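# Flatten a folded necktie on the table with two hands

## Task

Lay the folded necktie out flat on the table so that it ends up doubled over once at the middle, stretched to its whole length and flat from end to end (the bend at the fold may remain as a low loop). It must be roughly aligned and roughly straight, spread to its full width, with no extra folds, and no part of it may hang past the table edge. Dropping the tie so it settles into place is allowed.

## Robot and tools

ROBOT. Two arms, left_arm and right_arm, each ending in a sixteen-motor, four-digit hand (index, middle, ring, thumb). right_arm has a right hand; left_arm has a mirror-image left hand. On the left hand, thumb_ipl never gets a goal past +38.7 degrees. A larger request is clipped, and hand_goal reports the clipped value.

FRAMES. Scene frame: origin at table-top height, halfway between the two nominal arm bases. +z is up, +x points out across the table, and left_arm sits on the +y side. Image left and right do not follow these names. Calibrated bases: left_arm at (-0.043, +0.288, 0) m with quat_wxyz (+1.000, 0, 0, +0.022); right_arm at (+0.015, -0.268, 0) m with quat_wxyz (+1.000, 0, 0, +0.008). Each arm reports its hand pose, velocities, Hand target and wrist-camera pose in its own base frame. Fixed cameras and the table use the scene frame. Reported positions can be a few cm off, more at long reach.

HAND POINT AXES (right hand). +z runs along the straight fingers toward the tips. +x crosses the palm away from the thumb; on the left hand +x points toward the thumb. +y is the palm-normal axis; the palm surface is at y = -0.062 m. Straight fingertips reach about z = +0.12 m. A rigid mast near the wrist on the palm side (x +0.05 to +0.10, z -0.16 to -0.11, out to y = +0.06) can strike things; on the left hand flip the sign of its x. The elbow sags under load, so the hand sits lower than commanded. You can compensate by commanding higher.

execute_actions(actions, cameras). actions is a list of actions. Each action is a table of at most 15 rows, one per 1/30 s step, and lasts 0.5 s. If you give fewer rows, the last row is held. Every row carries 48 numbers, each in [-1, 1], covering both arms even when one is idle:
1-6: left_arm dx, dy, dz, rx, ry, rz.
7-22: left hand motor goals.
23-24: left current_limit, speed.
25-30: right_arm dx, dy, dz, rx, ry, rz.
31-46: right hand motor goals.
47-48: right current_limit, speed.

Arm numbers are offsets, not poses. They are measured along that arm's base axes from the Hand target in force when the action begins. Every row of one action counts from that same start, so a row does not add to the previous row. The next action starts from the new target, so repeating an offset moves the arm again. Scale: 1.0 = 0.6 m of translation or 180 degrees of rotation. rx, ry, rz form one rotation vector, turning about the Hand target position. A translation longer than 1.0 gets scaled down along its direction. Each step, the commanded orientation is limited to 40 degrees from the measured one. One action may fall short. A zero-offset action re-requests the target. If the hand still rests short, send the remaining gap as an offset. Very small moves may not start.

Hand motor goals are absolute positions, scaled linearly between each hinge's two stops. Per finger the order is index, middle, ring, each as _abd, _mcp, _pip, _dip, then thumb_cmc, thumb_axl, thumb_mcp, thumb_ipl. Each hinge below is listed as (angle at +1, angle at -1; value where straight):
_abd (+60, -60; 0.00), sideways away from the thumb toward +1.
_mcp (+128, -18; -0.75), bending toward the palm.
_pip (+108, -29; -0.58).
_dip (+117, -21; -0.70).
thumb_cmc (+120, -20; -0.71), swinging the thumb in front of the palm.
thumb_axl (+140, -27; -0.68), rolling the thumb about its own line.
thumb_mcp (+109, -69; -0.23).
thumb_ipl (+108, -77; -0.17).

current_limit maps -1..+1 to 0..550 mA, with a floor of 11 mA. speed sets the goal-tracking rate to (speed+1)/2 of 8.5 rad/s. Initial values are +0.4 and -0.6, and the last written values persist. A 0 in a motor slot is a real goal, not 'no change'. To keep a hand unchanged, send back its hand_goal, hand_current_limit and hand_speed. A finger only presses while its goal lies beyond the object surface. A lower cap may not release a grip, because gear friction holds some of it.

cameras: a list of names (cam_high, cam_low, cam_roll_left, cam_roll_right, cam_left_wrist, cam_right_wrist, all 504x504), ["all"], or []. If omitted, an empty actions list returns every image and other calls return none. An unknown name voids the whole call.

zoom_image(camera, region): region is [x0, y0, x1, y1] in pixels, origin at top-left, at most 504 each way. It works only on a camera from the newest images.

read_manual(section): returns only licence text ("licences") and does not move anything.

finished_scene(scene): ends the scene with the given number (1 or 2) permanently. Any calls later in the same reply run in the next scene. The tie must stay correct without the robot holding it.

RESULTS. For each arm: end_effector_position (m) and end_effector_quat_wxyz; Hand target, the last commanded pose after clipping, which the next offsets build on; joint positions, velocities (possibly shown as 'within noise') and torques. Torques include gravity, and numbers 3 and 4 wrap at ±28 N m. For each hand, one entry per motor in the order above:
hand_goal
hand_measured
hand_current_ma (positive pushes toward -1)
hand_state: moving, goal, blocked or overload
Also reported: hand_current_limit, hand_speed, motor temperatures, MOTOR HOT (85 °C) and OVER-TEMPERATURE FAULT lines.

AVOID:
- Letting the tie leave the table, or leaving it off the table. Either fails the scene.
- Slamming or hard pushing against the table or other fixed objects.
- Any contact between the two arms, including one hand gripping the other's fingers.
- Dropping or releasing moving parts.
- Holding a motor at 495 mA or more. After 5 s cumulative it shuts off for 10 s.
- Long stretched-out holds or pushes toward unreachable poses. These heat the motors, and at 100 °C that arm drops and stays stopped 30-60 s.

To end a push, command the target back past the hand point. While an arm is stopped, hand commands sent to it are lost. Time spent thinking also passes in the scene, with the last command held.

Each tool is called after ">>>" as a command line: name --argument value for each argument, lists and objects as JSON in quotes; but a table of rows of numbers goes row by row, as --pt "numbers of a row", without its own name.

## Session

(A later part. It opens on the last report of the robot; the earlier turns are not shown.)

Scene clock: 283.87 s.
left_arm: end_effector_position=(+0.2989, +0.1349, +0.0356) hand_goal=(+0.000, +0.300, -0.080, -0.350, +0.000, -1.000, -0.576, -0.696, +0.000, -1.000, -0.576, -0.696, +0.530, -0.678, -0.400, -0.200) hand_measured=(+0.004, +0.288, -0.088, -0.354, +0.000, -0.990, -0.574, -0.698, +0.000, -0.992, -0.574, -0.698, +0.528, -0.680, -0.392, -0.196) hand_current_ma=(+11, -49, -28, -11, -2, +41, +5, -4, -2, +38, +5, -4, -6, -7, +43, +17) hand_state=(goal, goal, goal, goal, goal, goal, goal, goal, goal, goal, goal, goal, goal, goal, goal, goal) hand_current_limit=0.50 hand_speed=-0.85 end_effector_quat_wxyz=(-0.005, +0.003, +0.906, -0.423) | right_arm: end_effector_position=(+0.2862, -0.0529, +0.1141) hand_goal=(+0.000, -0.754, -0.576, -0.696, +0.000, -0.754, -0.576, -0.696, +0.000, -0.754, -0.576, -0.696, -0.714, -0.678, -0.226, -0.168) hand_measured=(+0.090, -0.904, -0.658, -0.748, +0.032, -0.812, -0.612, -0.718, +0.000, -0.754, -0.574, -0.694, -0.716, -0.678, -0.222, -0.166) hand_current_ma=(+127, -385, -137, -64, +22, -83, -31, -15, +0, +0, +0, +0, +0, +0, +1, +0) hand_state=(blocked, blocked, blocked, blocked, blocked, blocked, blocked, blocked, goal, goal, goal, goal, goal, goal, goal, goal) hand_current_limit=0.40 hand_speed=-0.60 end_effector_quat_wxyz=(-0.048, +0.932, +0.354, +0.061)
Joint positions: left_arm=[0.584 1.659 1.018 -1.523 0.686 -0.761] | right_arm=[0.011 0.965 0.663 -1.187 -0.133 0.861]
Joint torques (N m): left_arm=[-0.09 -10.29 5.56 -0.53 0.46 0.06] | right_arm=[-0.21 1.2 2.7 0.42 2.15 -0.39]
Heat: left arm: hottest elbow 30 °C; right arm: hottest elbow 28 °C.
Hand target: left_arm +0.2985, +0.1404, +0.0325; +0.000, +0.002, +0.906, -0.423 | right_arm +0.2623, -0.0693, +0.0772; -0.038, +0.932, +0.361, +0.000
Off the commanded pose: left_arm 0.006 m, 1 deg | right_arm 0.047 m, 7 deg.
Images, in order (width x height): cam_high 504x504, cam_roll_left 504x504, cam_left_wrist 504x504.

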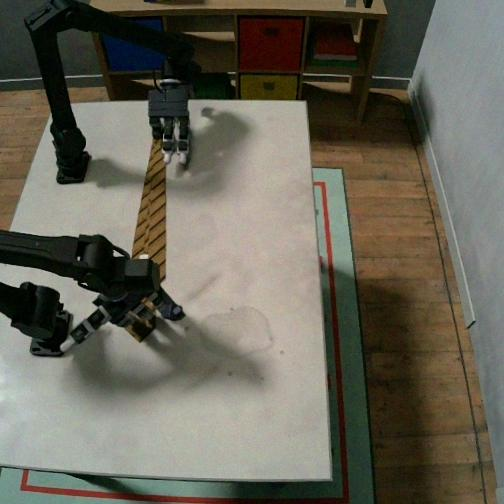

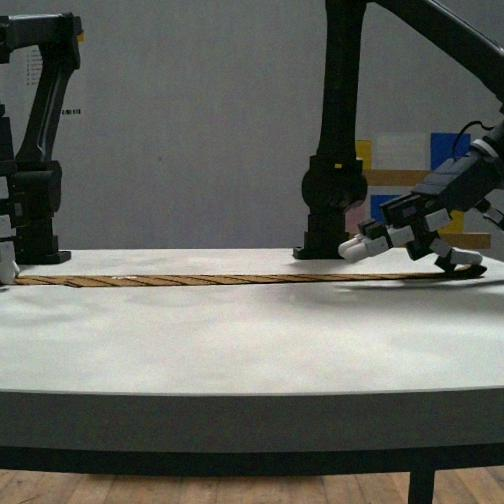

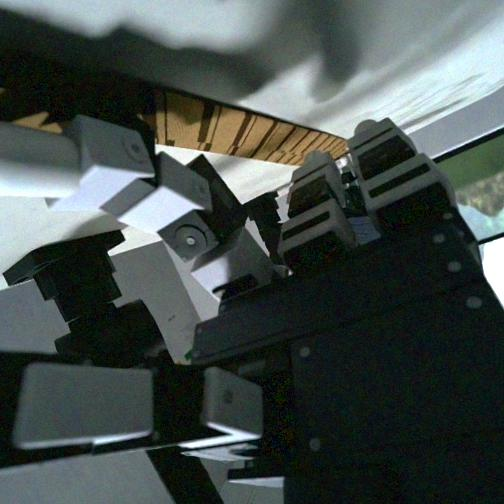

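>>> execute_actions --actions '[[[0.0,0.0,0.03,0.0,0.0,0.0,0,0.3,-0.08,-0.35,0,-1,-0.576,-0.696,0,-1,-0.576,-0.696,0.53,-0.678,-0.4,-0.2,0.5,-0.85,0,0,0,0,0,0,0,-0.754,-0.576,-0.696,0,-0.754,-0.576,-0.696,0,-0.754,-0.576,-0.696,-0.714,-0.678,-0.226,-0.168,0.4,-0.6]]]' --cameras '["cam_roll_left","cam_high"]'

>>> zoom_image --camera "cam_roll_left" --region '[400, 200, 504, 300]'

>>> zoom_image --camera "cam_high" --region '[100, 60, 240, 200]'

Scene clock: 284.93 s.
left_arm: end_effector_position=(+0.2939, +0.1317, +0.0408) hand_goal=(+0.000, +0.300, -0.080, -0.350, +0.000, -1.000, -0.576, -0.696, +0.000, -1.000, -0.576, -0.696, +0.530, -0.678, -0.400, -0.200) hand_measured=(+0.004, +0.288, -0.088, -0.354, +0.000, -0.990, -0.574, -0.698, +0.000, -0.992, -0.574, -0.698, +0.528, -0.680, -0.392, -0.196) hand_current_ma=(+10, -48, -28, -11, -2, +42, +5, -4, -2, +38, +5, -4, -4, -7, +43, +17) hand_state=(goal, goal, goal, goal, goal, goal, goal, goal, goal, goal, goal, goal, goal, goal, goal, goal) hand_current_limit=0.50 hand_speed=-0.85 end_effector_quat_wxyz=(-0.013, +0.000, +0.903, -0.429) | right_arm: end_effector_position=(+0.2862, -0.0529, +0.1141) hand_goal=(+0.000, -0.754, -0.576, -0.696, +0.000, -0.754, -0.576, -0.696, +0.000, -0.754, -0.576, -0.696, -0.714, -0.678, -0.226, -0.168) hand_measured=(+0.090, -0.904, -0.658, -0.748, +0.032, -0.812, -0.612, -0.718, +0.000, -0.754, -0.574, -0.694, -0.716, -0.678, -0.222, -0.166) hand_current_ma=(+127, -385, -137, -64, +22, -83, -31, -15, +0, +0, +0, +0, +0, +0, +1, +0) hand_state=(blocked, blocked, blocked, blocked, blocked, blocked, blocked, blocked, goal, goal, goal, goal, goal, goal, goal, goal) hand_current_limit=0.40 hand_speed=-0.60 end_effector_quat_wxyz=(-0.048, +0.932, +0.354, +0.061)
Joint positions: left_arm=[0.584 1.652 1.018 -1.551 0.686 -0.761] | right_arm=[0.011 0.965 0.663 -1.187 -0.133 0.861]
Joint torques (N m): left_arm=[-0.21 -12.22 6.99 -1.26 0.46 0.05] | right_arm=[-0.38 0.32 2.62 0.65 2.18 -0.38]
Heat: left arm: hottest elbow 30 °C; right arm: hottest elbow 28 °C.
Hand target: left_arm +0.2985, +0.1404, +0.0505; +0.000, +0.002, +0.906, -0.423 | right_arm +0.2623, -0.0693, +0.0772; -0.038, +0.932, +0.361, +0.000
Off the commanded pose: left_arm 0.014 m, 2 deg | right_arm 0.047 m, 7 deg.
Images, in order (width x height): cam_high 504x504, cam_roll_left 504x504.

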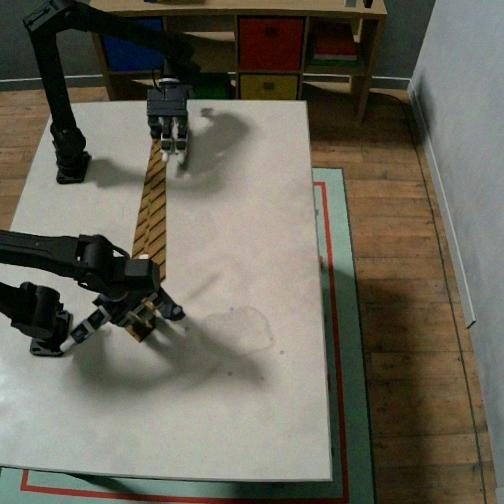

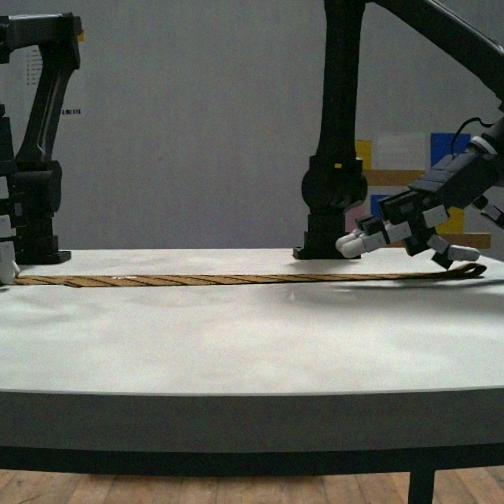

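Scaled by 4.846 from the camera's 504x504 image, which has a finer 720x720 frame.

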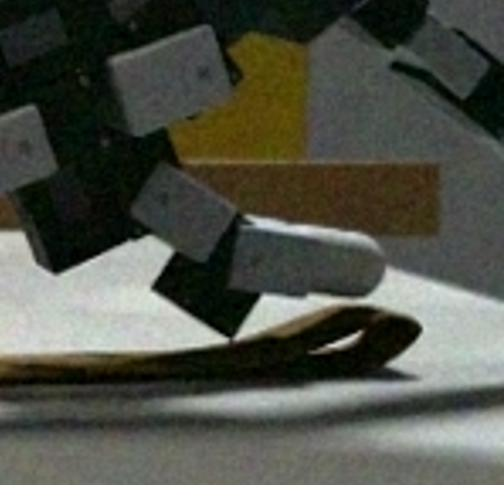

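Scaled by 3.600 from the camera's 504x504 image, which has a finer 720x720 frame.

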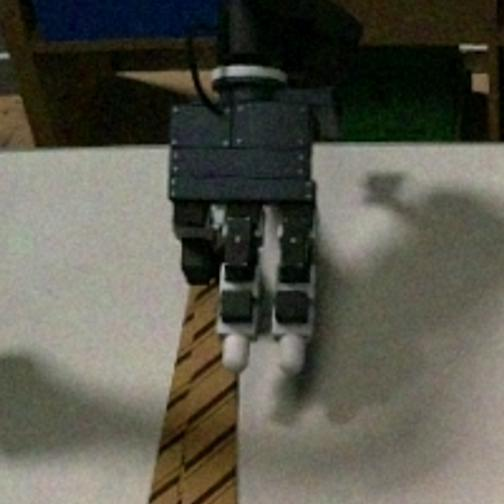

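>>> execute_actions --actions '[[[0.0,0.0,0.08,0.0,0.0,0.0,0,0.3,-0.08,-0.35,0,-1,-0.576,-0.696,0,-1,-0.576,-0.696,0.53,-0.678,-0.4,-0.2,0.5,-0.85,0.02,0.025,0.04,0,0,0,0,-0.754,-0.576,-0.696,0,-0.754,-0.576,-0.696,0,-0.754,-0.576,-0.696,-0.714,-0.678,-0.226,-0.168,0.4,-0.6]],[[0.0,0.0,0.1,0.0,0.0,0.0,0,0.3,-0.08,-0.35,0,-1,-0.576,-0.696,0,-1,-0.576,-0.696,0.53,-0.678,-0.4,-0.2,0.5,-0.85,0,0,0.06,0,0,0,0,-0.754,-0.576,-0.696,0,-0.754,-0.576,-0.696,0,-0.754,-0.576,-0.696,-0.714,-0.678,-0.226,-0.168,0.4,-0.6]],[[-0.0,0.04,0.1,0.0,0.0,0.0,0,0,-0.3,-0.5,0,-0.754,-0.576,-0.696,0,-0.754,-0.576,-0.696,0.53,-0.678,-0.4,-0.2,0.5,-0.6,0,-0.1,0.06,0,0,0,0,-0.754,-0.576,-0.696,0,-0.754,-0.576,-0.696,0,-0.754,-0.576,-0.696,-0.714,-0.678,-0.226,-0.168,0.4,-0.6]],[[-0.05,0.04,0.08,0.0,0.0,0.0,0,-0.754,-0.576,-0.696,0,-0.754,-0.576,-0.696,0,-0.754,-0.576,-0.696,-0.2,-0.678,-0.226,-0.168,0.4,-0.6,-0.05,-0.12,0.06,0,0,0,0,-0.754,-0.576,-0.696,0,-0.754,-0.576,-0.696,0,-0.754,-0.576,-0.696,-0.714,-0.678,-0.226,-0.168,0.4,-0.6]]]' --cameras '["cam_high","cam_roll_left","cam_roll_right","cam_low"]'

Scene clock: 290.30 s.
left_arm: end_effector_position=(+0.2630, +0.1819, +0.2512) hand_goal=(+0.000, -0.754, -0.576, -0.696, +0.000, -0.754, -0.576, -0.696, +0.000, -0.754, -0.576, -0.696, -0.200, -0.678, -0.226, -0.168) hand_measured=(+0.002, -0.740, -0.572, -0.694, +0.000, -0.748, -0.574, -0.698, +0.000, -0.748, -0.574, -0.698, -0.192, -0.680, -0.224, -0.168) hand_current_ma=(+5, +65, +14, +9, -1, +28, +5, -4, -1, +25, +5, -4, +34, -7, +6, -5) hand_state=(goal, goal, goal, goal, goal, goal, goal, goal, goal, goal, goal, goal, goal, goal, goal, goal) hand_current_limit=0.40 hand_speed=-0.60 end_effector_quat_wxyz=(+0.129, -0.076, +0.955, -0.256) | right_arm: end_effector_position=(+0.2318, -0.1833, +0.1937) hand_goal=(+0.000, -0.754, -0.576, -0.696, +0.000, -0.754, -0.576, -0.696, +0.000, -0.754, -0.576, -0.696, -0.714, -0.678, -0.226, -0.168) hand_measured=(+0.002, -0.752, -0.578, -0.698, +0.002, -0.752, -0.578, -0.698, +0.002, -0.752, -0.576, -0.694, -0.714, -0.678, -0.220, -0.166) hand_current_ma=(+0, +0, +0, +0, +0, +0, +0, +0, +0, +0, +0, +0, +0, +0, +2, +0) hand_state=(goal, goal, goal, goal, goal, goal, goal, goal, goal, goal, goal, goal, goal, goal, goal, goal) hand_current_limit=0.40 hand_speed=-0.60 end_effector_quat_wxyz=(-0.046, +0.935, +0.352, -0.008)
Joint positions: left_arm=[0.681 1.167 1.199 -1.691 0.576 -1.022] | right_arm=[-0.531 0.957 0.877 -1.573 -0.046 0.319]
Joint torques (N m): left_arm=[-0.97 -6.3 11.29 -0.13 0.6 -0.14] | right_arm=[1.79 -0.97 9.96 -0.2 0.06 -0.12]
Heat: left arm: hottest elbow 30 °C; right arm: hottest elbow 28 °C.
Hand target: left_arm +0.2685, +0.1885, +0.2666; +0.001, +0.002, +0.906, -0.423 | right_arm +0.2443, -0.1864, +0.2091; -0.038, +0.932, +0.361, +0.000
Off the commanded pose: left_arm 0.018 m, 26 deg | right_arm 0.020 m, 2 deg.
joint sent to its limit (left arm) — joint 4 (wrist pitch), lower limit. The joint targets are off in orientation, not in position.
Images, in order (width x height): cam_high 504x504, cam_low 504x504, cam_roll_left 504x504, cam_roll_right 504x504.

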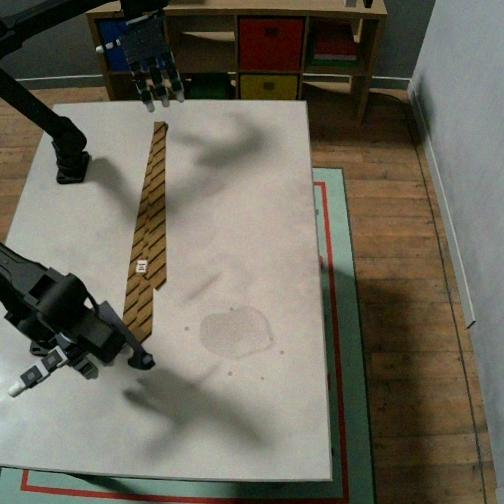

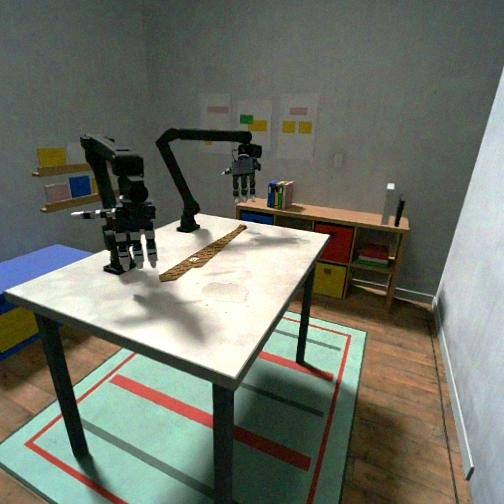

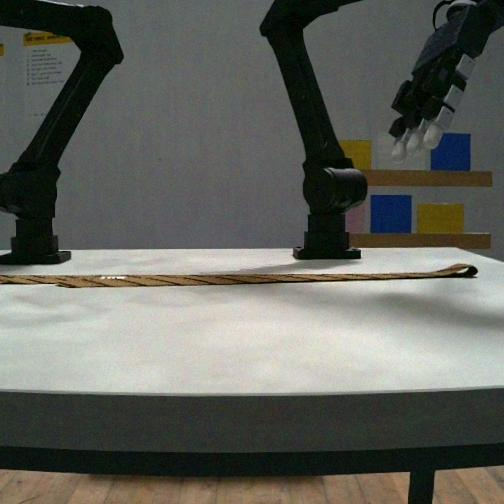

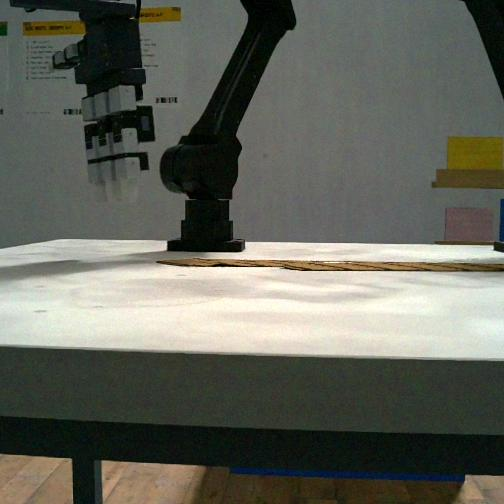

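Excellent. Let me look closely.

>>> zoom_image --camera "cam_high" --region '[90, 100, 220, 230]'

>>> zoom_image --camera "cam_high" --region '[90, 220, 220, 360]'

>>> zoom_image --camera "cam_low" --region '[140, 210, 270, 300]'

Scaled by 3.877 from the camera's 504x504 image, which has a finer 720x720 frame.

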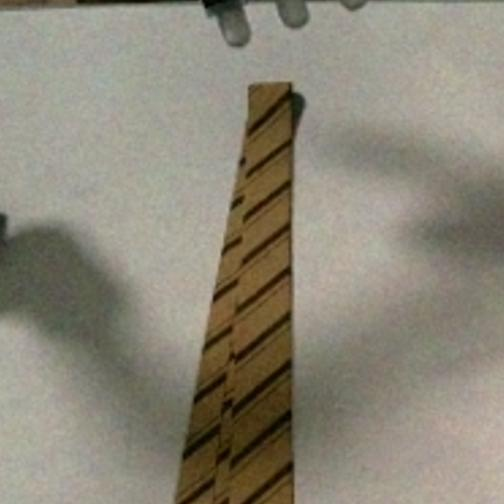

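Scaled by 3.600 from the camera's 504x504 image, which has a finer 720x720 frame.

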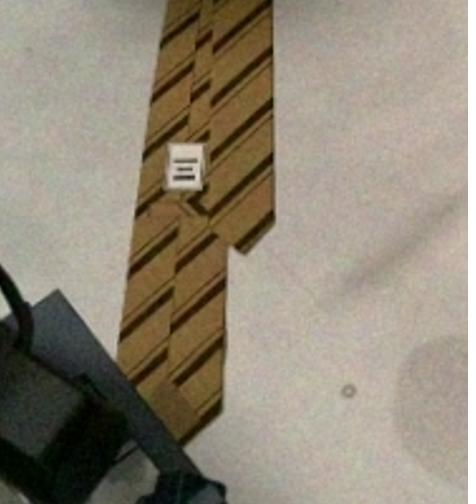

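Scaled by 3.877 from the camera's 504x504 image, which has a finer 720x720 frame.

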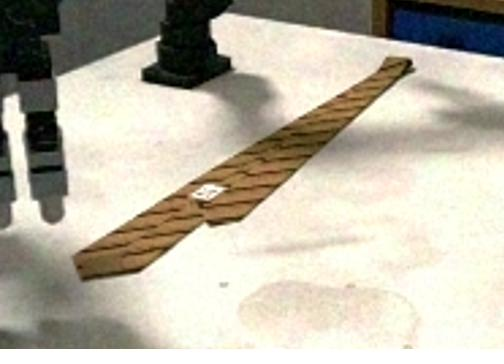

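>>> execute_actions --actions '[[[0,0,0,0,0,0,0,-0.754,-0.576,-0.696,0,-0.754,-0.576,-0.696,0,-0.754,-0.576,-0.696,-0.2,-0.678,-0.226,-0.168,0.4,-0.6,0.031,0.1,0,0,0,0.042,0,-0.754,-0.576,-0.696,0,-0.754,-0.576,-0.696,0,-0.754,-0.576,-0.696,-0.714,-0.678,-0.226,-0.168,0.4,-0.6]],[[0,0,0,0,0,0,0,-0.754,-0.576,-0.696,0,-0.754,-0.576,-0.696,0,-0.754,-0.576,-0.696,-0.2,-0.678,-0.226,-0.168,0.4,-0.6,0.031,0.1,0,0,0,0.042,0,-0.754,-0.576,-0.696,0,-0.754,-0.576,-0.696,0,-0.754,-0.576,-0.696,-0.714,-0.678,-0.226,-0.168,0.4,-0.6]],[[0,0,0,0,0,0,0,-0.754,-0.576,-0.696,0,-0.754,-0.576,-0.696,0,-0.754,-0.576,-0.696,-0.2,-0.678,-0.226,-0.168,0.4,-0.6,0.031,0.1,0,0,0,0.042,0,-0.754,-0.576,-0.696,0,-0.754,-0.576,-0.696,0,-0.754,-0.576,-0.696,-0.714,-0.678,-0.226,-0.168,0.4,-0.6]],[[0,0,0,0,0,0,0,-0.754,-0.576,-0.696,0,-0.754,-0.576,-0.696,0,-0.754,-0.576,-0.696,-0.2,-0.678,-0.226,-0.168,0.4,-0.6,0.031,0.1,0,0,0,0.042,0,-0.754,-0.576,-0.696,0,-0.754,-0.576,-0.696,0,-0.754,-0.576,-0.696,-0.714,-0.678,-0.226,-0.168,0.4,-0.6]],[[0,0,0,0,0,0,0,-0.754,-0.576,-0.696,0,-0.754,-0.576,-0.696,0,-0.754,-0.576,-0.696,-0.2,-0.678,-0.226,-0.168,0.4,-0.6,0.031,0.1,0,0,0,0.042,0,-0.754,-0.576,-0.696,0,-0.754,-0.576,-0.696,0,-0.754,-0.576,-0.696,-0.714,-0.678,-0.226,-0.168,0.4,-0.6]],[[0,0,0,0,0,0,0,-0.754,-0.576,-0.696,0,-0.754,-0.576,-0.696,0,-0.754,-0.576,-0.696,-0.2,-0.678,-0.226,-0.168,0.4,-0.6,0.031,0.1,-0.05,0,0,0.04,0,-0.754,-0.576,-0.696,0,-0.754,-0.576,-0.696,0,-0.754,-0.576,-0.696,-0.714,-0.678,-0.226,-0.168,0.4,-0.6]]]' --cameras '["cam_high","cam_roll_right","cam_right_wrist"]'

Scene clock: 296.87 s.
left_arm: end_effector_position=(+0.2630, +0.1819, +0.2512) hand_goal=(+0.000, -0.754, -0.576, -0.696, +0.000, -0.754, -0.576, -0.696, +0.000, -0.754, -0.576, -0.696, -0.200, -0.678, -0.226, -0.168) hand_measured=(+0.002, -0.740, -0.572, -0.694, +0.000, -0.748, -0.574, -0.698, +0.000, -0.748, -0.574, -0.698, -0.192, -0.680, -0.224, -0.168) hand_current_ma=(+5, +65, +14, +9, -1, +28, +5, -4, -1, +25, +5, -4, +34, -7, +6, -5) hand_state=(goal, goal, goal, goal, goal, goal, goal, goal, goal, goal, goal, goal, goal, goal, goal, goal) hand_current_limit=0.40 hand_speed=-0.60 end_effector_quat_wxyz=(+0.129, -0.076, +0.955, -0.256) | right_arm: end_effector_position=(+0.3391, +0.1663, +0.1582) hand_goal=(+0.000, -0.754, -0.576, -0.696, +0.000, -0.754, -0.576, -0.696, +0.000, -0.754, -0.576, -0.696, -0.714, -0.678, -0.226, -0.168) hand_measured=(-0.002, -0.752, -0.578, -0.698, -0.002, -0.752, -0.576, -0.698, -0.002, -0.752, -0.576, -0.694, -0.714, -0.678, -0.222, -0.166) hand_current_ma=(+0, +0, +0, +0, +0, +0, +0, +0, +0, +0, +0, +0, +0, +0, +2, +0) hand_state=(goal, goal, goal, goal, goal, goal, goal, goal, goal, goal, goal, goal, goal, goal, goal, goal) hand_current_limit=0.40 hand_speed=-0.60 end_effector_quat_wxyz=(-0.040, +0.722, +0.690, -0.044)
Joint positions: left_arm=[0.681 1.167 1.199 -1.691 0.576 -1.022] | right_arm=[0.612 1.272 1.012 -1.409 -0.066 0.654]
Joint velocities: left_arm=[within noise] | right_arm=[0.005 -0.044 -0.012 -0.007 0.066 -0.007]
Joint torques (N m): left_arm=[-0.67 -6.3 11.26 -0.1 0.6 -0.16] | right_arm=[-0.03 -5.42 10.11 0.72 0.22 -0.09]
Heat: left arm: hottest elbow 31 °C; right arm: hottest elbow 29 °C.
Hand target: left_arm +0.2685, +0.1885, +0.2666; +0.001, +0.002, +0.906, -0.423 | right_arm +0.3559, +0.1737, +0.1793; -0.035, +0.723, +0.690, -0.015
Off the commanded pose: left_arm 0.018 m, 26 deg | right_arm 0.028 m, 3 deg.
joint sent to its limit (left arm) — joint 4 (wrist pitch), lower limit. The joint targets are off in orientation, not in position.
Images, in order (width x height): cam_high 504x504, cam_roll_right 504x504, cam_right_wrist 504x504.

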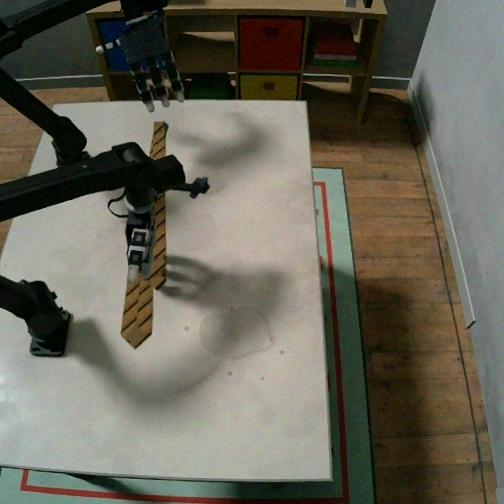

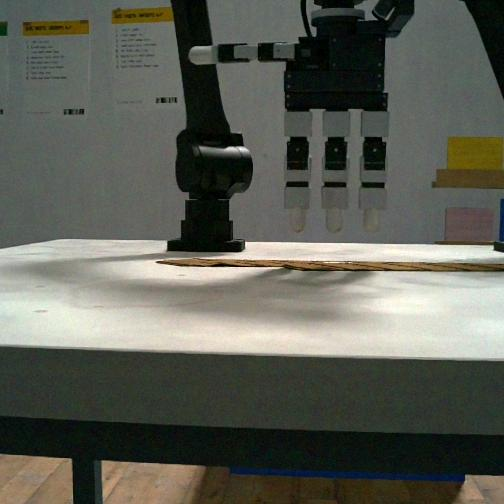

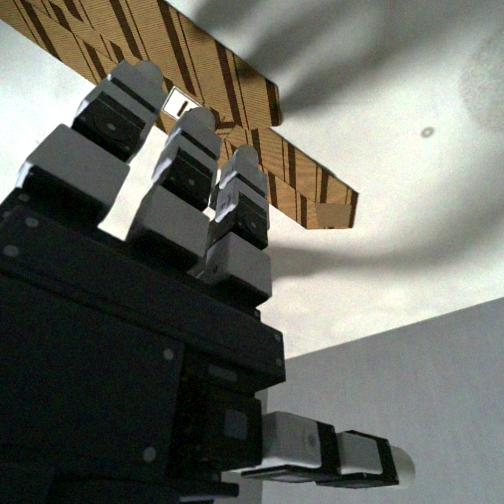

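>>> zoom_image --camera "cam_right_wrist" --region '[0, 0, 380, 260]'

Scaled by 1.326 from the camera's 504x504 image, which has a finer 720x720 frame.

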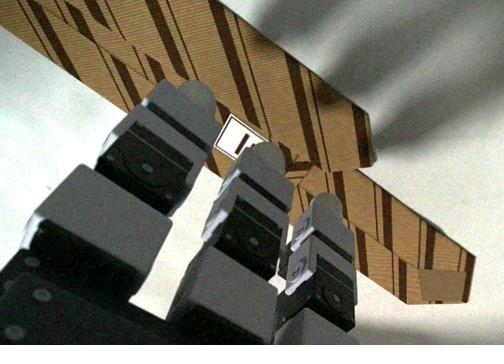

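>>> execute_actions --actions '[[[0,0,0,0,0,0,0,-0.754,-0.576,-0.696,0,-0.754,-0.576,-0.696,0,-0.754,-0.576,-0.696,-0.2,-0.678,-0.226,-0.168,0.4,-0.6,0.035,0.01,-0.02,0,0,0,0,-0.754,-0.576,-0.696,0,-0.754,-0.576,-0.696,0,-0.754,-0.576,-0.696,-0.714,-0.678,-0.226,-0.168,0.4,-0.6]],[[0,0,0,0,0,0,0,-0.754,-0.576,-0.696,0,-0.754,-0.576,-0.696,0,-0.754,-0.576,-0.696,-0.2,-0.678,-0.226,-0.168,0.4,-0.6,0,0.0,-0.02,0,0,0,0,-0.754,-0.576,-0.696,0,-0.754,-0.576,-0.696,0,-0.754,-0.576,-0.696,-0.714,-0.678,-0.226,-0.168,0.4,-0.6]]]' --cameras '["cam_high","cam_roll_right","cam_right_wrist"]'

>>> zoom_image --camera "cam_right_wrist" --region '[0, 0, 380, 260]'

Scene clock: 299.47 s.
left_arm: end_effector_position=(+0.2630, +0.1819, +0.2512) hand_goal=(+0.000, -0.754, -0.576, -0.696, +0.000, -0.754, -0.576, -0.696, +0.000, -0.754, -0.576, -0.696, -0.200, -0.678, -0.226, -0.168) hand_measured=(+0.002, -0.740, -0.572, -0.694, +0.000, -0.748, -0.574, -0.698, +0.000, -0.748, -0.574, -0.698, -0.192, -0.680, -0.224, -0.168) hand_current_ma=(+5, +65, +14, +9, -1, +28, +5, -4, -1, +25, +5, -4, +34, -7, +6, -5) hand_state=(goal, goal, goal, goal, goal, goal, goal, goal, goal, goal, goal, goal, goal, goal, goal, goal) hand_current_limit=0.40 hand_speed=-0.60 end_effector_quat_wxyz=(+0.129, -0.076, +0.955, -0.256) | right_arm: end_effector_position=(+0.3656, +0.1751, +0.1520) hand_goal=(+0.000, -0.754, -0.576, -0.696, +0.000, -0.754, -0.576, -0.696, +0.000, -0.754, -0.576, -0.696, -0.714, -0.678, -0.226, -0.168) hand_measured=(-0.002, -0.752, -0.578, -0.698, -0.002, -0.752, -0.576, -0.698, -0.002, -0.752, -0.576, -0.694, -0.714, -0.678, -0.222, -0.166) hand_current_ma=(+0, +0, +0, +0, +0, +0, +0, +0, +0, +0, +0, +0, +0, +0, +2, +0) hand_state=(goal, goal, goal, goal, goal, goal, goal, goal, goal, goal, goal, goal, goal, goal, goal, goal) hand_current_limit=0.40 hand_speed=-0.60 end_effector_quat_wxyz=(-0.037, +0.724, +0.689, -0.022)
Joint positions: left_arm=[0.681 1.167 1.199 -1.691 0.576 -1.022] | right_arm=[0.59 1.322 1.035 -1.341 -0.065 0.638]
Joint torques (N m): left_arm=[-0.85 -6.24 11.26 -0.12 0.61 -0.15] | right_arm=[1.14 -4.66 8.73 0.57 0.15 -0.16]
Heat: left arm: hottest elbow 31 °C; right arm: hottest elbow 29 °C.
Hand target: left_arm +0.2685, +0.1885, +0.2666; +0.001, +0.002, +0.906, -0.423 | right_arm +0.3769, +0.1797, +0.1553; -0.035, +0.723, +0.690, -0.015
Off the commanded pose: left_arm 0.018 m, 26 deg | right_arm 0.013 m, 1 deg.
joint sent to its limit (left arm) — joint 4 (wrist pitch), lower limit. The joint targets are off in orientation, not in position.
Images, in order (width x height): cam_high 504x504, cam_roll_right 504x504, cam_right_wrist 504x504.

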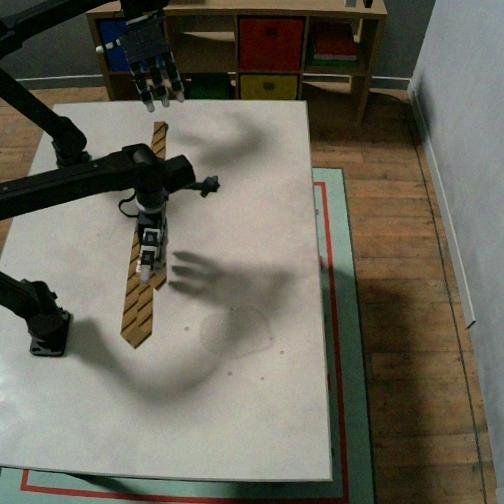

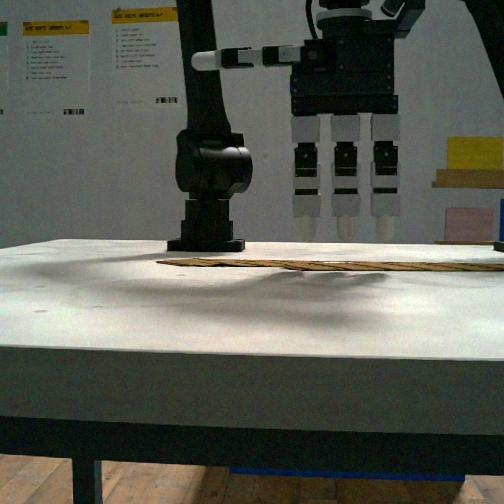

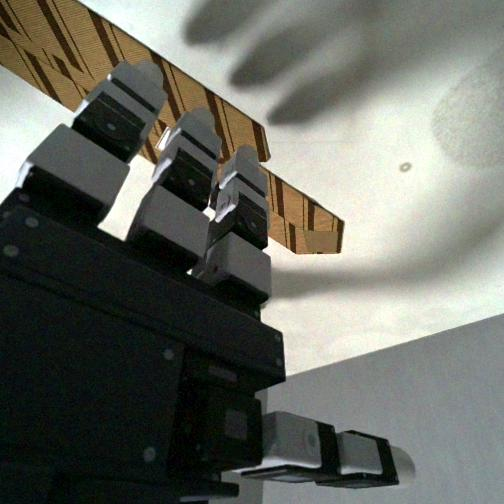

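Scaled by 1.326 from the camera's 504x504 image, which has a finer 720x720 frame.

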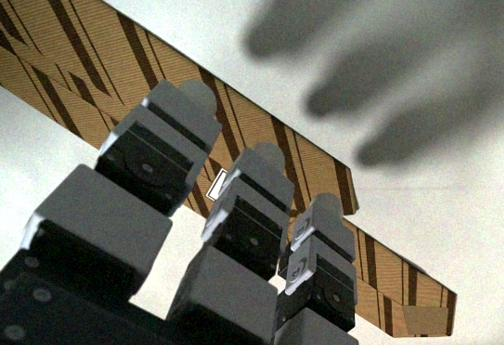

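>>> execute_actions --actions '[[[0,0,0,0,0,0,0,-0.754,-0.576,-0.696,0,-0.754,-0.576,-0.696,0,-0.754,-0.576,-0.696,-0.2,-0.678,-0.226,-0.168,0.4,-0.6,-0.018,0.0,-0.035,0,0,0,0,-0.754,-0.576,-0.696,0,-0.754,-0.576,-0.696,0,-0.754,-0.576,-0.696,-0.714,-0.678,-0.226,-0.168,0.4,-0.6]],[[0,0,0,0,0,0,0,-0.754,-0.576,-0.696,0,-0.754,-0.576,-0.696,0,-0.754,-0.576,-0.696,-0.2,-0.678,-0.226,-0.168,0.4,-0.6,0,0.0,-0.025,0,0,0,0,-0.754,-0.576,-0.696,0,-0.754,-0.576,-0.696,0,-0.754,-0.576,-0.696,-0.714,-0.678,-0.226,-0.168,0.4,-0.6]]]' --cameras '["cam_roll_right","cam_right_wrist"]'

>>> zoom_image --camera "cam_right_wrist" --region '[0, 0, 380, 260]'

Scene clock: 301.57 s.
left_arm: end_effector_position=(+0.2630, +0.1819, +0.2512) hand_goal=(+0.000, -0.754, -0.576, -0.696, +0.000, -0.754, -0.576, -0.696, +0.000, -0.754, -0.576, -0.696, -0.200, -0.678, -0.226, -0.168) hand_measured=(+0.002, -0.740, -0.572, -0.694, +0.000, -0.748, -0.574, -0.698, +0.000, -0.748, -0.574, -0.698, -0.192, -0.680, -0.224, -0.168) hand_current_ma=(+5, +65, +14, +9, -1, +28, +5, -4, -1, +25, +5, -4, +34, -7, +6, -5) hand_state=(goal, goal, goal, goal, goal, goal, goal, goal, goal, goal, goal, goal, goal, goal, goal, goal) hand_current_limit=0.40 hand_speed=-0.60 end_effector_quat_wxyz=(+0.129, -0.076, +0.955, -0.256) | right_arm: end_effector_position=(+0.3701, +0.1782, +0.1295) hand_goal=(+0.000, -0.754, -0.576, -0.696, +0.000, -0.754, -0.576, -0.696, +0.000, -0.754, -0.576, -0.696, -0.714, -0.678, -0.226, -0.168) hand_measured=(-0.002, -0.752, -0.578, -0.698, -0.002, -0.754, -0.576, -0.698, -0.002, -0.752, -0.576, -0.694, -0.714, -0.678, -0.222, -0.166) hand_current_ma=(+0, +0, +0, +0, +0, +0, +0, +0, +0, +0, +0, +0, +0, +0, +1, +0) hand_state=(goal, goal, goal, goal, goal, goal, goal, goal, goal, goal, goal, goal, goal, goal, goal, goal) hand_current_limit=0.40 hand_speed=-0.60 end_effector_quat_wxyz=(-0.034, +0.724, +0.689, -0.006)
Joint positions: left_arm=[0.681 1.167 1.199 -1.691 0.576 -1.022] | right_arm=[0.59 1.335 0.981 -1.24 -0.065 0.638]
Joint torques (N m): left_arm=[-0.85 -6.24 11.28 -0.1 0.61 -0.16] | right_arm=[1.9 -4.89 5.96 0.77 0.12 -0.01]
Heat: left arm: hottest elbow 31 °C; right arm: hottest elbow 29 °C.
Hand target: left_arm +0.2685, +0.1885, +0.2666; +0.001, +0.002, +0.906, -0.423 | right_arm +0.3661, +0.1797, +0.1192; -0.035, +0.723, +0.690, -0.015
Off the commanded pose: left_arm 0.018 m, 26 deg | right_arm 0.011 m, 1 deg.
joint sent to its limit (left arm) — joint 4 (wrist pitch), lower limit. The joint targets are off in orientation, not in position.
Images, in order (width x height): cam_roll_right 504x504, cam_right_wrist 504x504.

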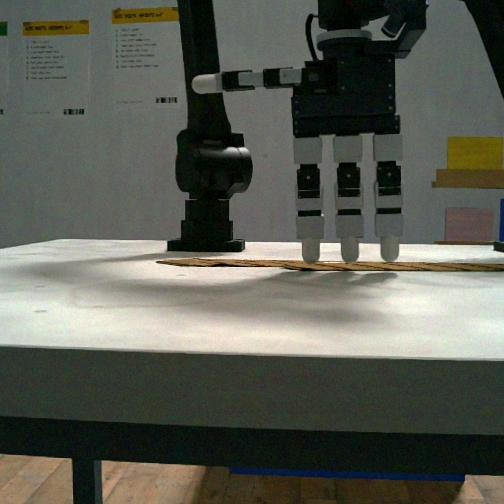

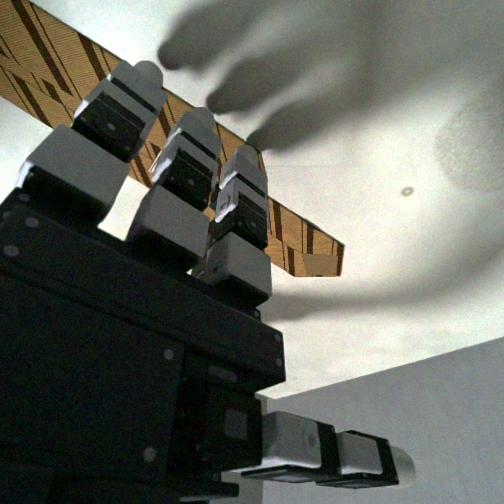

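Scaled by 1.326 from the camera's 504x504 image, which has a finer 720x720 frame.

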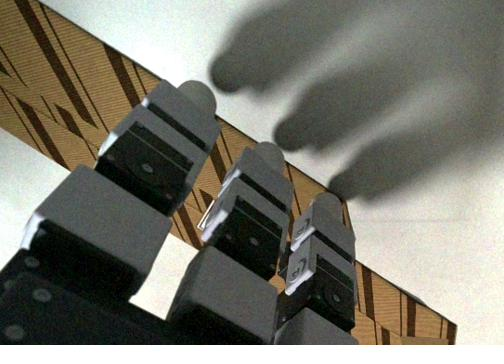

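>>> execute_actions --actions '[[[0,0,0,0,0,0,0,-0.754,-0.576,-0.696,0,-0.754,-0.576,-0.696,0,-0.754,-0.576,-0.696,-0.2,-0.678,-0.226,-0.168,0.4,-0.6,-0.035,0.015,0.0,0,0,0,0,-0.754,-0.576,-0.696,0,-0.754,-0.576,-0.696,0,-0.754,-0.576,-0.696,-0.714,-0.678,-0.226,-0.168,0.4,-0.6]],[[0,0,0,0,0,0,0,-0.754,-0.576,-0.696,0,-0.754,-0.576,-0.696,0,-0.754,-0.576,-0.696,-0.2,-0.678,-0.226,-0.168,0.4,-0.6,0,0.0,-0.02,0,0,0,0,-0.754,-0.576,-0.696,0,-0.754,-0.576,-0.696,0,-0.754,-0.576,-0.696,-0.714,-0.678,-0.226,-0.168,0.4,-0.6]]]' --cameras '["cam_roll_right","cam_right_wrist"]'

>>> zoom_image --camera "cam_right_wrist" --region '[0, 0, 380, 260]'

Scene clock: 303.20 s.
left_arm: end_effector_position=(+0.2630, +0.1819, +0.2512) hand_goal=(+0.000, -0.754, -0.576, -0.696, +0.000, -0.754, -0.576, -0.696, +0.000, -0.754, -0.576, -0.696, -0.200, -0.678, -0.226, -0.168) hand_measured=(+0.002, -0.740, -0.572, -0.694, +0.000, -0.748, -0.574, -0.698, +0.000, -0.748, -0.574, -0.698, -0.192, -0.680, -0.224, -0.168) hand_current_ma=(+5, +65, +14, +9, -1, +28, +5, -4, -1, +25, +5, -4, +34, -7, +6, -5) hand_state=(goal, goal, goal, goal, goal, goal, goal, goal, goal, goal, goal, goal, goal, goal, goal, goal) hand_current_limit=0.40 hand_speed=-0.60 end_effector_quat_wxyz=(+0.129, -0.076, +0.955, -0.256) | right_arm: end_effector_position=(+0.3506, +0.1922, +0.1224) hand_goal=(+0.000, -0.754, -0.576, -0.696, +0.000, -0.754, -0.576, -0.696, +0.000, -0.754, -0.576, -0.696, -0.714, -0.678, -0.226, -0.168) hand_measured=(-0.008, -0.766, -0.582, -0.700, -0.002, -0.752, -0.576, -0.698, -0.002, -0.752, -0.576, -0.694, -0.714, -0.678, -0.222, -0.166) hand_current_ma=(-2, -5, -2, -1, +0, +0, +0, +0, +0, +0, +0, +0, +0, +0, +1, +0) hand_state=(goal, goal, goal, goal, goal, goal, goal, goal, goal, goal, goal, goal, goal, goal, goal, goal) hand_current_limit=0.40 hand_speed=-0.60 end_effector_quat_wxyz=(-0.032, +0.721, +0.693, -0.005)
Joint positions: left_arm=[0.681 1.167 1.199 -1.691 0.576 -1.022] | right_arm=[0.655 1.318 0.945 -1.215 -0.063 0.694]
Joint torques (N m): left_arm=[-0.97 -6.36 11.28 -0.1 0.61 -0.15] | right_arm=[1.79 -5.6 4.81 1.24 -0.01 0.02]
Heat: left arm: hottest elbow 31 °C; right arm: hottest elbow 29 °C.
Hand target: left_arm +0.2685, +0.1885, +0.2666; +0.001, +0.002, +0.906, -0.423 | right_arm +0.3450, +0.1887, +0.1070; -0.036, +0.723, +0.690, -0.015
Off the commanded pose: left_arm 0.018 m, 26 deg | right_arm 0.017 m, 1 deg.
joint sent to its limit (left arm) — joint 4 (wrist pitch), lower limit. The joint targets are off in orientation, not in position.
Images, in order (width x height): cam_roll_right 504x504, cam_right_wrist 504x504.

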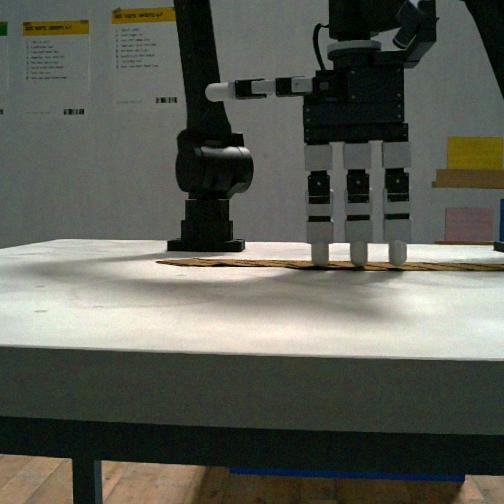

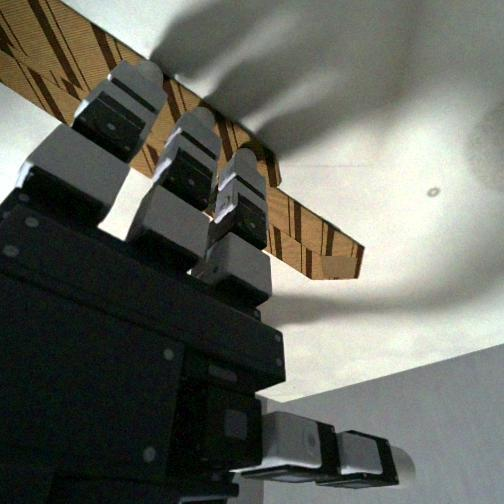

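Scaled by 1.326 from the camera's 504x504 image, which has a finer 720x720 frame.

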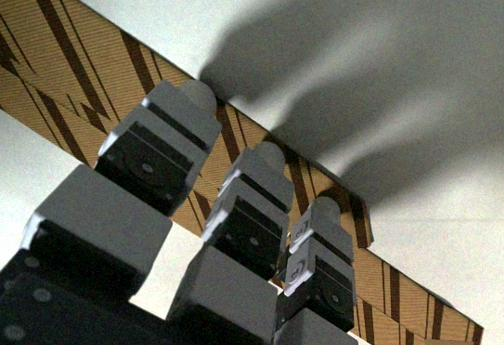

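>>> execute_actions --actions '[[[0,0,0,0,0,0,0,-0.754,-0.576,-0.696,0,-0.754,-0.576,-0.696,0,-0.754,-0.576,-0.696,-0.2,-0.678,-0.226,-0.168,0.4,-0.6,0,0,-0.017,0,0,0,0,-0.754,-0.576,-0.696,0,-0.754,-0.576,-0.696,0,-0.754,-0.576,-0.696,-0.714,-0.678,-0.226,-0.168,0.4,-0.6]],[[0,0,0,0,0,0,0,-0.754,-0.576,-0.696,0,-0.754,-0.576,-0.696,0,-0.754,-0.576,-0.696,-0.2,-0.678,-0.226,-0.168,0.4,-0.6,-0.04,0.0,0,0,0,0,0,-0.754,-0.576,-0.696,0,-0.754,-0.576,-0.696,0,-0.754,-0.576,-0.696,-0.714,-0.678,-0.226,-0.168,0.4,-0.6]],[[0,0,0,0,0,0,0,-0.754,-0.576,-0.696,0,-0.754,-0.576,-0.696,0,-0.754,-0.576,-0.696,-0.2,-0.678,-0.226,-0.168,0.4,-0.6,-0.03,0.0,0,0,0,0,0,-0.754,-0.576,-0.696,0,-0.754,-0.576,-0.696,0,-0.754,-0.576,-0.696,-0.714,-0.678,-0.226,-0.168,0.4,-0.6]]]' --cameras '["cam_high","cam_right_wrist"]'

>>> zoom_image --camera "cam_right_wrist" --region '[0, 0, 380, 260]'

Scene clock: 305.37 s.
left_arm: end_effector_position=(+0.2630, +0.1819, +0.2512) hand_goal=(+0.000, -0.754, -0.576, -0.696, +0.000, -0.754, -0.576, -0.696, +0.000, -0.754, -0.576, -0.696, -0.200, -0.678, -0.226, -0.168) hand_measured=(+0.002, -0.740, -0.572, -0.694, +0.000, -0.748, -0.574, -0.698, +0.000, -0.748, -0.574, -0.698, -0.192, -0.680, -0.224, -0.168) hand_current_ma=(+5, +65, +14, +9, -1, +28, +5, -4, -1, +25, +5, -4, +34, -7, +6, -5) hand_state=(goal, goal, goal, goal, goal, goal, goal, goal, goal, goal, goal, goal, goal, goal, goal, goal) hand_current_limit=0.40 hand_speed=-0.60 end_effector_quat_wxyz=(+0.129, -0.076, +0.955, -0.256) | right_arm: end_effector_position=(+0.3205, +0.1931, +0.1257) hand_goal=(+0.000, -0.754, -0.576, -0.696, +0.000, -0.754, -0.576, -0.696, +0.000, -0.754, -0.576, -0.696, -0.714, -0.678, -0.226, -0.168) hand_measured=(-0.014, -0.692, -0.542, -0.676, -0.002, -0.748, -0.574, -0.696, -0.002, -0.752, -0.576, -0.694, -0.714, -0.678, -0.222, -0.166) hand_current_ma=(-4, +92, +28, +12, +0, +2, +0, +0, +0, +0, +0, +0, +0, +0, +1, +0) hand_state=(goal, blocked, blocked, blocked, goal, goal, goal, goal, goal, goal, goal, goal, goal, goal, goal, goal) hand_current_limit=0.40 hand_speed=-0.60 end_effector_quat_wxyz=(-0.024, +0.721, +0.692, +0.018)
Joint positions: left_arm=[0.681 1.167 1.199 -1.691 0.576 -1.022] | right_arm=[0.722 1.223 0.862 -1.176 -0.05 0.764]
Joint torques (N m): left_arm=[-0.91 -6.36 11.26 -0.1 0.6 -0.15] | right_arm=[2.49 -2.67 4.11 0.83 -0.55 0.08]
Heat: left arm: hottest elbow 32 °C; right arm: hottest elbow 29 °C.
Hand target: left_arm +0.2685, +0.1885, +0.2666; +0.001, +0.002, +0.906, -0.423 | right_arm +0.3031, +0.1887, +0.0970; -0.035, +0.723, +0.690, -0.015
Off the commanded pose: left_arm 0.018 m, 26 deg | right_arm 0.034 m, 4 deg.
joint sent to its limit (left arm) — joint 4 (wrist pitch), lower limit. The joint targets are off in orientation, not in position.
Images, in order (width x height): cam_high 504x504, cam_right_wrist 504x504.

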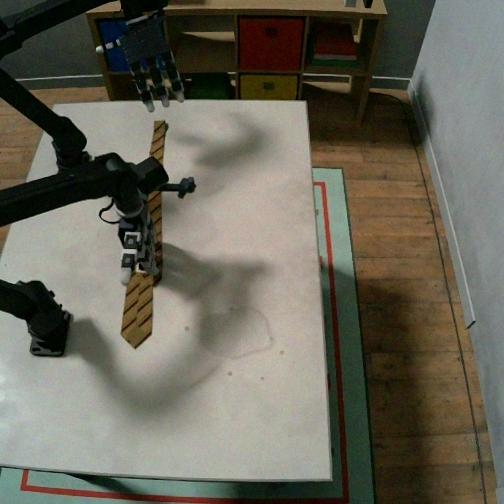

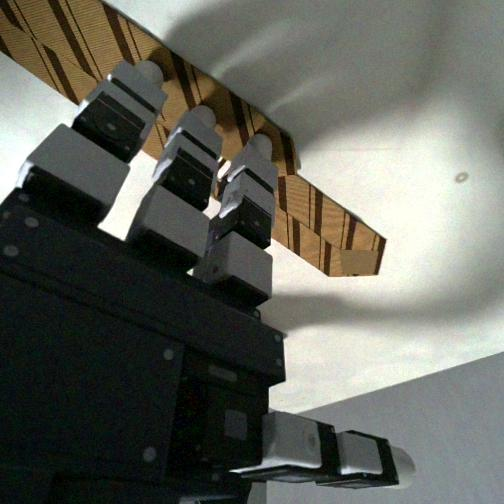

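Scaled by 1.326 from the camera's 504x504 image, which has a finer 720x720 frame.

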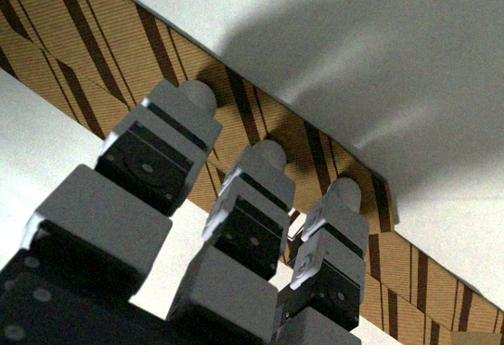

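>>> execute_actions --actions '[[[0,0,0,0,0,0,0,-0.754,-0.576,-0.696,0,-0.754,-0.576,-0.696,0,-0.754,-0.576,-0.696,-0.2,-0.678,-0.226,-0.168,0.4,-0.6,0.02,0,0.1,0,0,0,0,-0.754,-0.576,-0.696,0,-0.754,-0.576,-0.696,0,-0.754,-0.576,-0.696,-0.714,-0.678,-0.226,-0.168,0.4,-0.6]],[[0,0,0,0,0,0,0,-0.754,-0.576,-0.696,0,-0.754,-0.576,-0.696,0,-0.754,-0.576,-0.696,-0.2,-0.678,-0.226,-0.168,0.4,-0.6,0.1,0.0,0.05,0,0,0,0,-0.754,-0.576,-0.696,0,-0.754,-0.576,-0.696,0,-0.754,-0.576,-0.696,-0.714,-0.678,-0.226,-0.168,0.4,-0.6]],[[0,0,0,0,0,0,0,-0.754,-0.576,-0.696,0,-0.754,-0.576,-0.696,0,-0.754,-0.576,-0.696,-0.2,-0.678,-0.226,-0.168,0.4,-0.6,0.1,0.0,0,0,0,0,0,-0.754,-0.576,-0.696,0,-0.754,-0.576,-0.696,0,-0.754,-0.576,-0.696,-0.714,-0.678,-0.226,-0.168,0.4,-0.6]]]' --cameras '["cam_high","cam_right_wrist"]'

>>> zoom_image --camera "cam_high" --region '[90, 220, 220, 360]'

Scene clock: 307.63 s.
left_arm: end_effector_position=(+0.2630, +0.1819, +0.2512) hand_goal=(+0.000, -0.754, -0.576, -0.696, +0.000, -0.754, -0.576, -0.696, +0.000, -0.754, -0.576, -0.696, -0.200, -0.678, -0.226, -0.168) hand_measured=(+0.002, -0.740, -0.572, -0.694, +0.000, -0.748, -0.574, -0.698, +0.000, -0.748, -0.574, -0.698, -0.192, -0.680, -0.224, -0.168) hand_current_ma=(+5, +65, +14, +9, -1, +28, +5, -4, -1, +25, +5, -4, +34, -7, +6, -5) hand_state=(goal, goal, goal, goal, goal, goal, goal, goal, goal, goal, goal, goal, goal, goal, goal, goal) hand_current_limit=0.40 hand_speed=-0.60 end_effector_quat_wxyz=(+0.129, -0.076, +0.955, -0.256) | right_arm: end_effector_position=(+0.4249, +0.1791, +0.1701) hand_goal=(+0.000, -0.754, -0.576, -0.696, +0.000, -0.754, -0.576, -0.696, +0.000, -0.754, -0.576, -0.696, -0.714, -0.678, -0.226, -0.168) hand_measured=(-0.002, -0.752, -0.574, -0.694, +0.000, -0.752, -0.574, -0.696, +0.000, -0.752, -0.576, -0.694, -0.714, -0.678, -0.220, -0.166) hand_current_ma=(+0, +0, +0, +0, +0, +0, +0, +0, +0, +0, +0, +0, +0, +0, +2, +0) hand_state=(goal, goal, goal, goal, goal, goal, goal, goal, goal, goal, goal, goal, goal, goal, goal, goal) hand_current_limit=0.40 hand_speed=-0.60 end_effector_quat_wxyz=(-0.039, +0.728, +0.684, -0.032)
Joint positions: left_arm=[0.681 1.167 1.199 -1.691 0.576 -1.022] | right_arm=[0.52 1.461 1.226 -1.415 -0.06 0.58]
Joint torques (N m): left_arm=[-0.85 -6.36 11.29 -0.12 0.61 -0.16] | right_arm=[1.14 -8.18 9.88 0.14 0.09 -0.17]
Heat: left arm: hottest elbow 32 °C; right arm: hottest elbow 29 °C.
Hand target: left_arm +0.2685, +0.1885, +0.2666; +0.001, +0.002, +0.906, -0.423 | right_arm +0.4351, +0.1887, +0.1869; -0.035, +0.723, +0.690, -0.015
Off the commanded pose: left_arm 0.018 m, 26 deg | right_arm 0.022 m, 2 deg.
joint sent to its limit (left arm) — joint 4 (wrist pitch), lower limit. The joint targets are off in orientation, not in position.
Images, in order (width x height): cam_high 504x504, cam_right_wrist 504x504.

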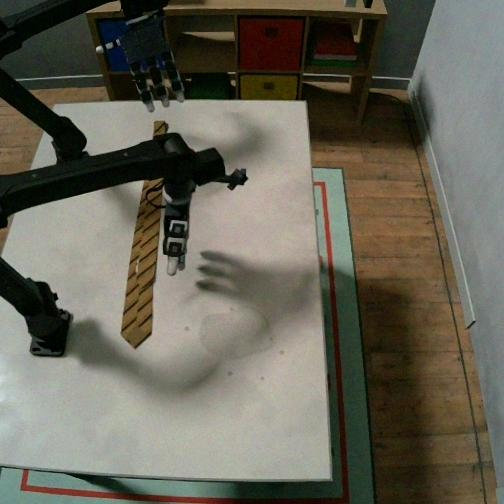

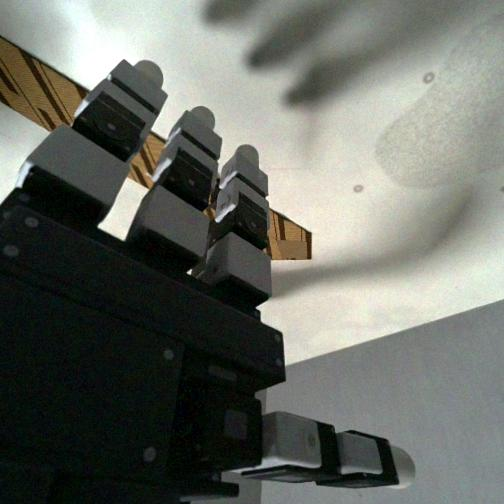

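Scaled by 3.600 from the camera's 504x504 image, which has a finer 720x720 frame.

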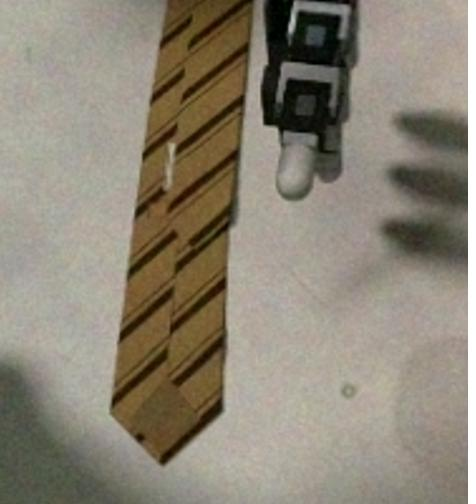

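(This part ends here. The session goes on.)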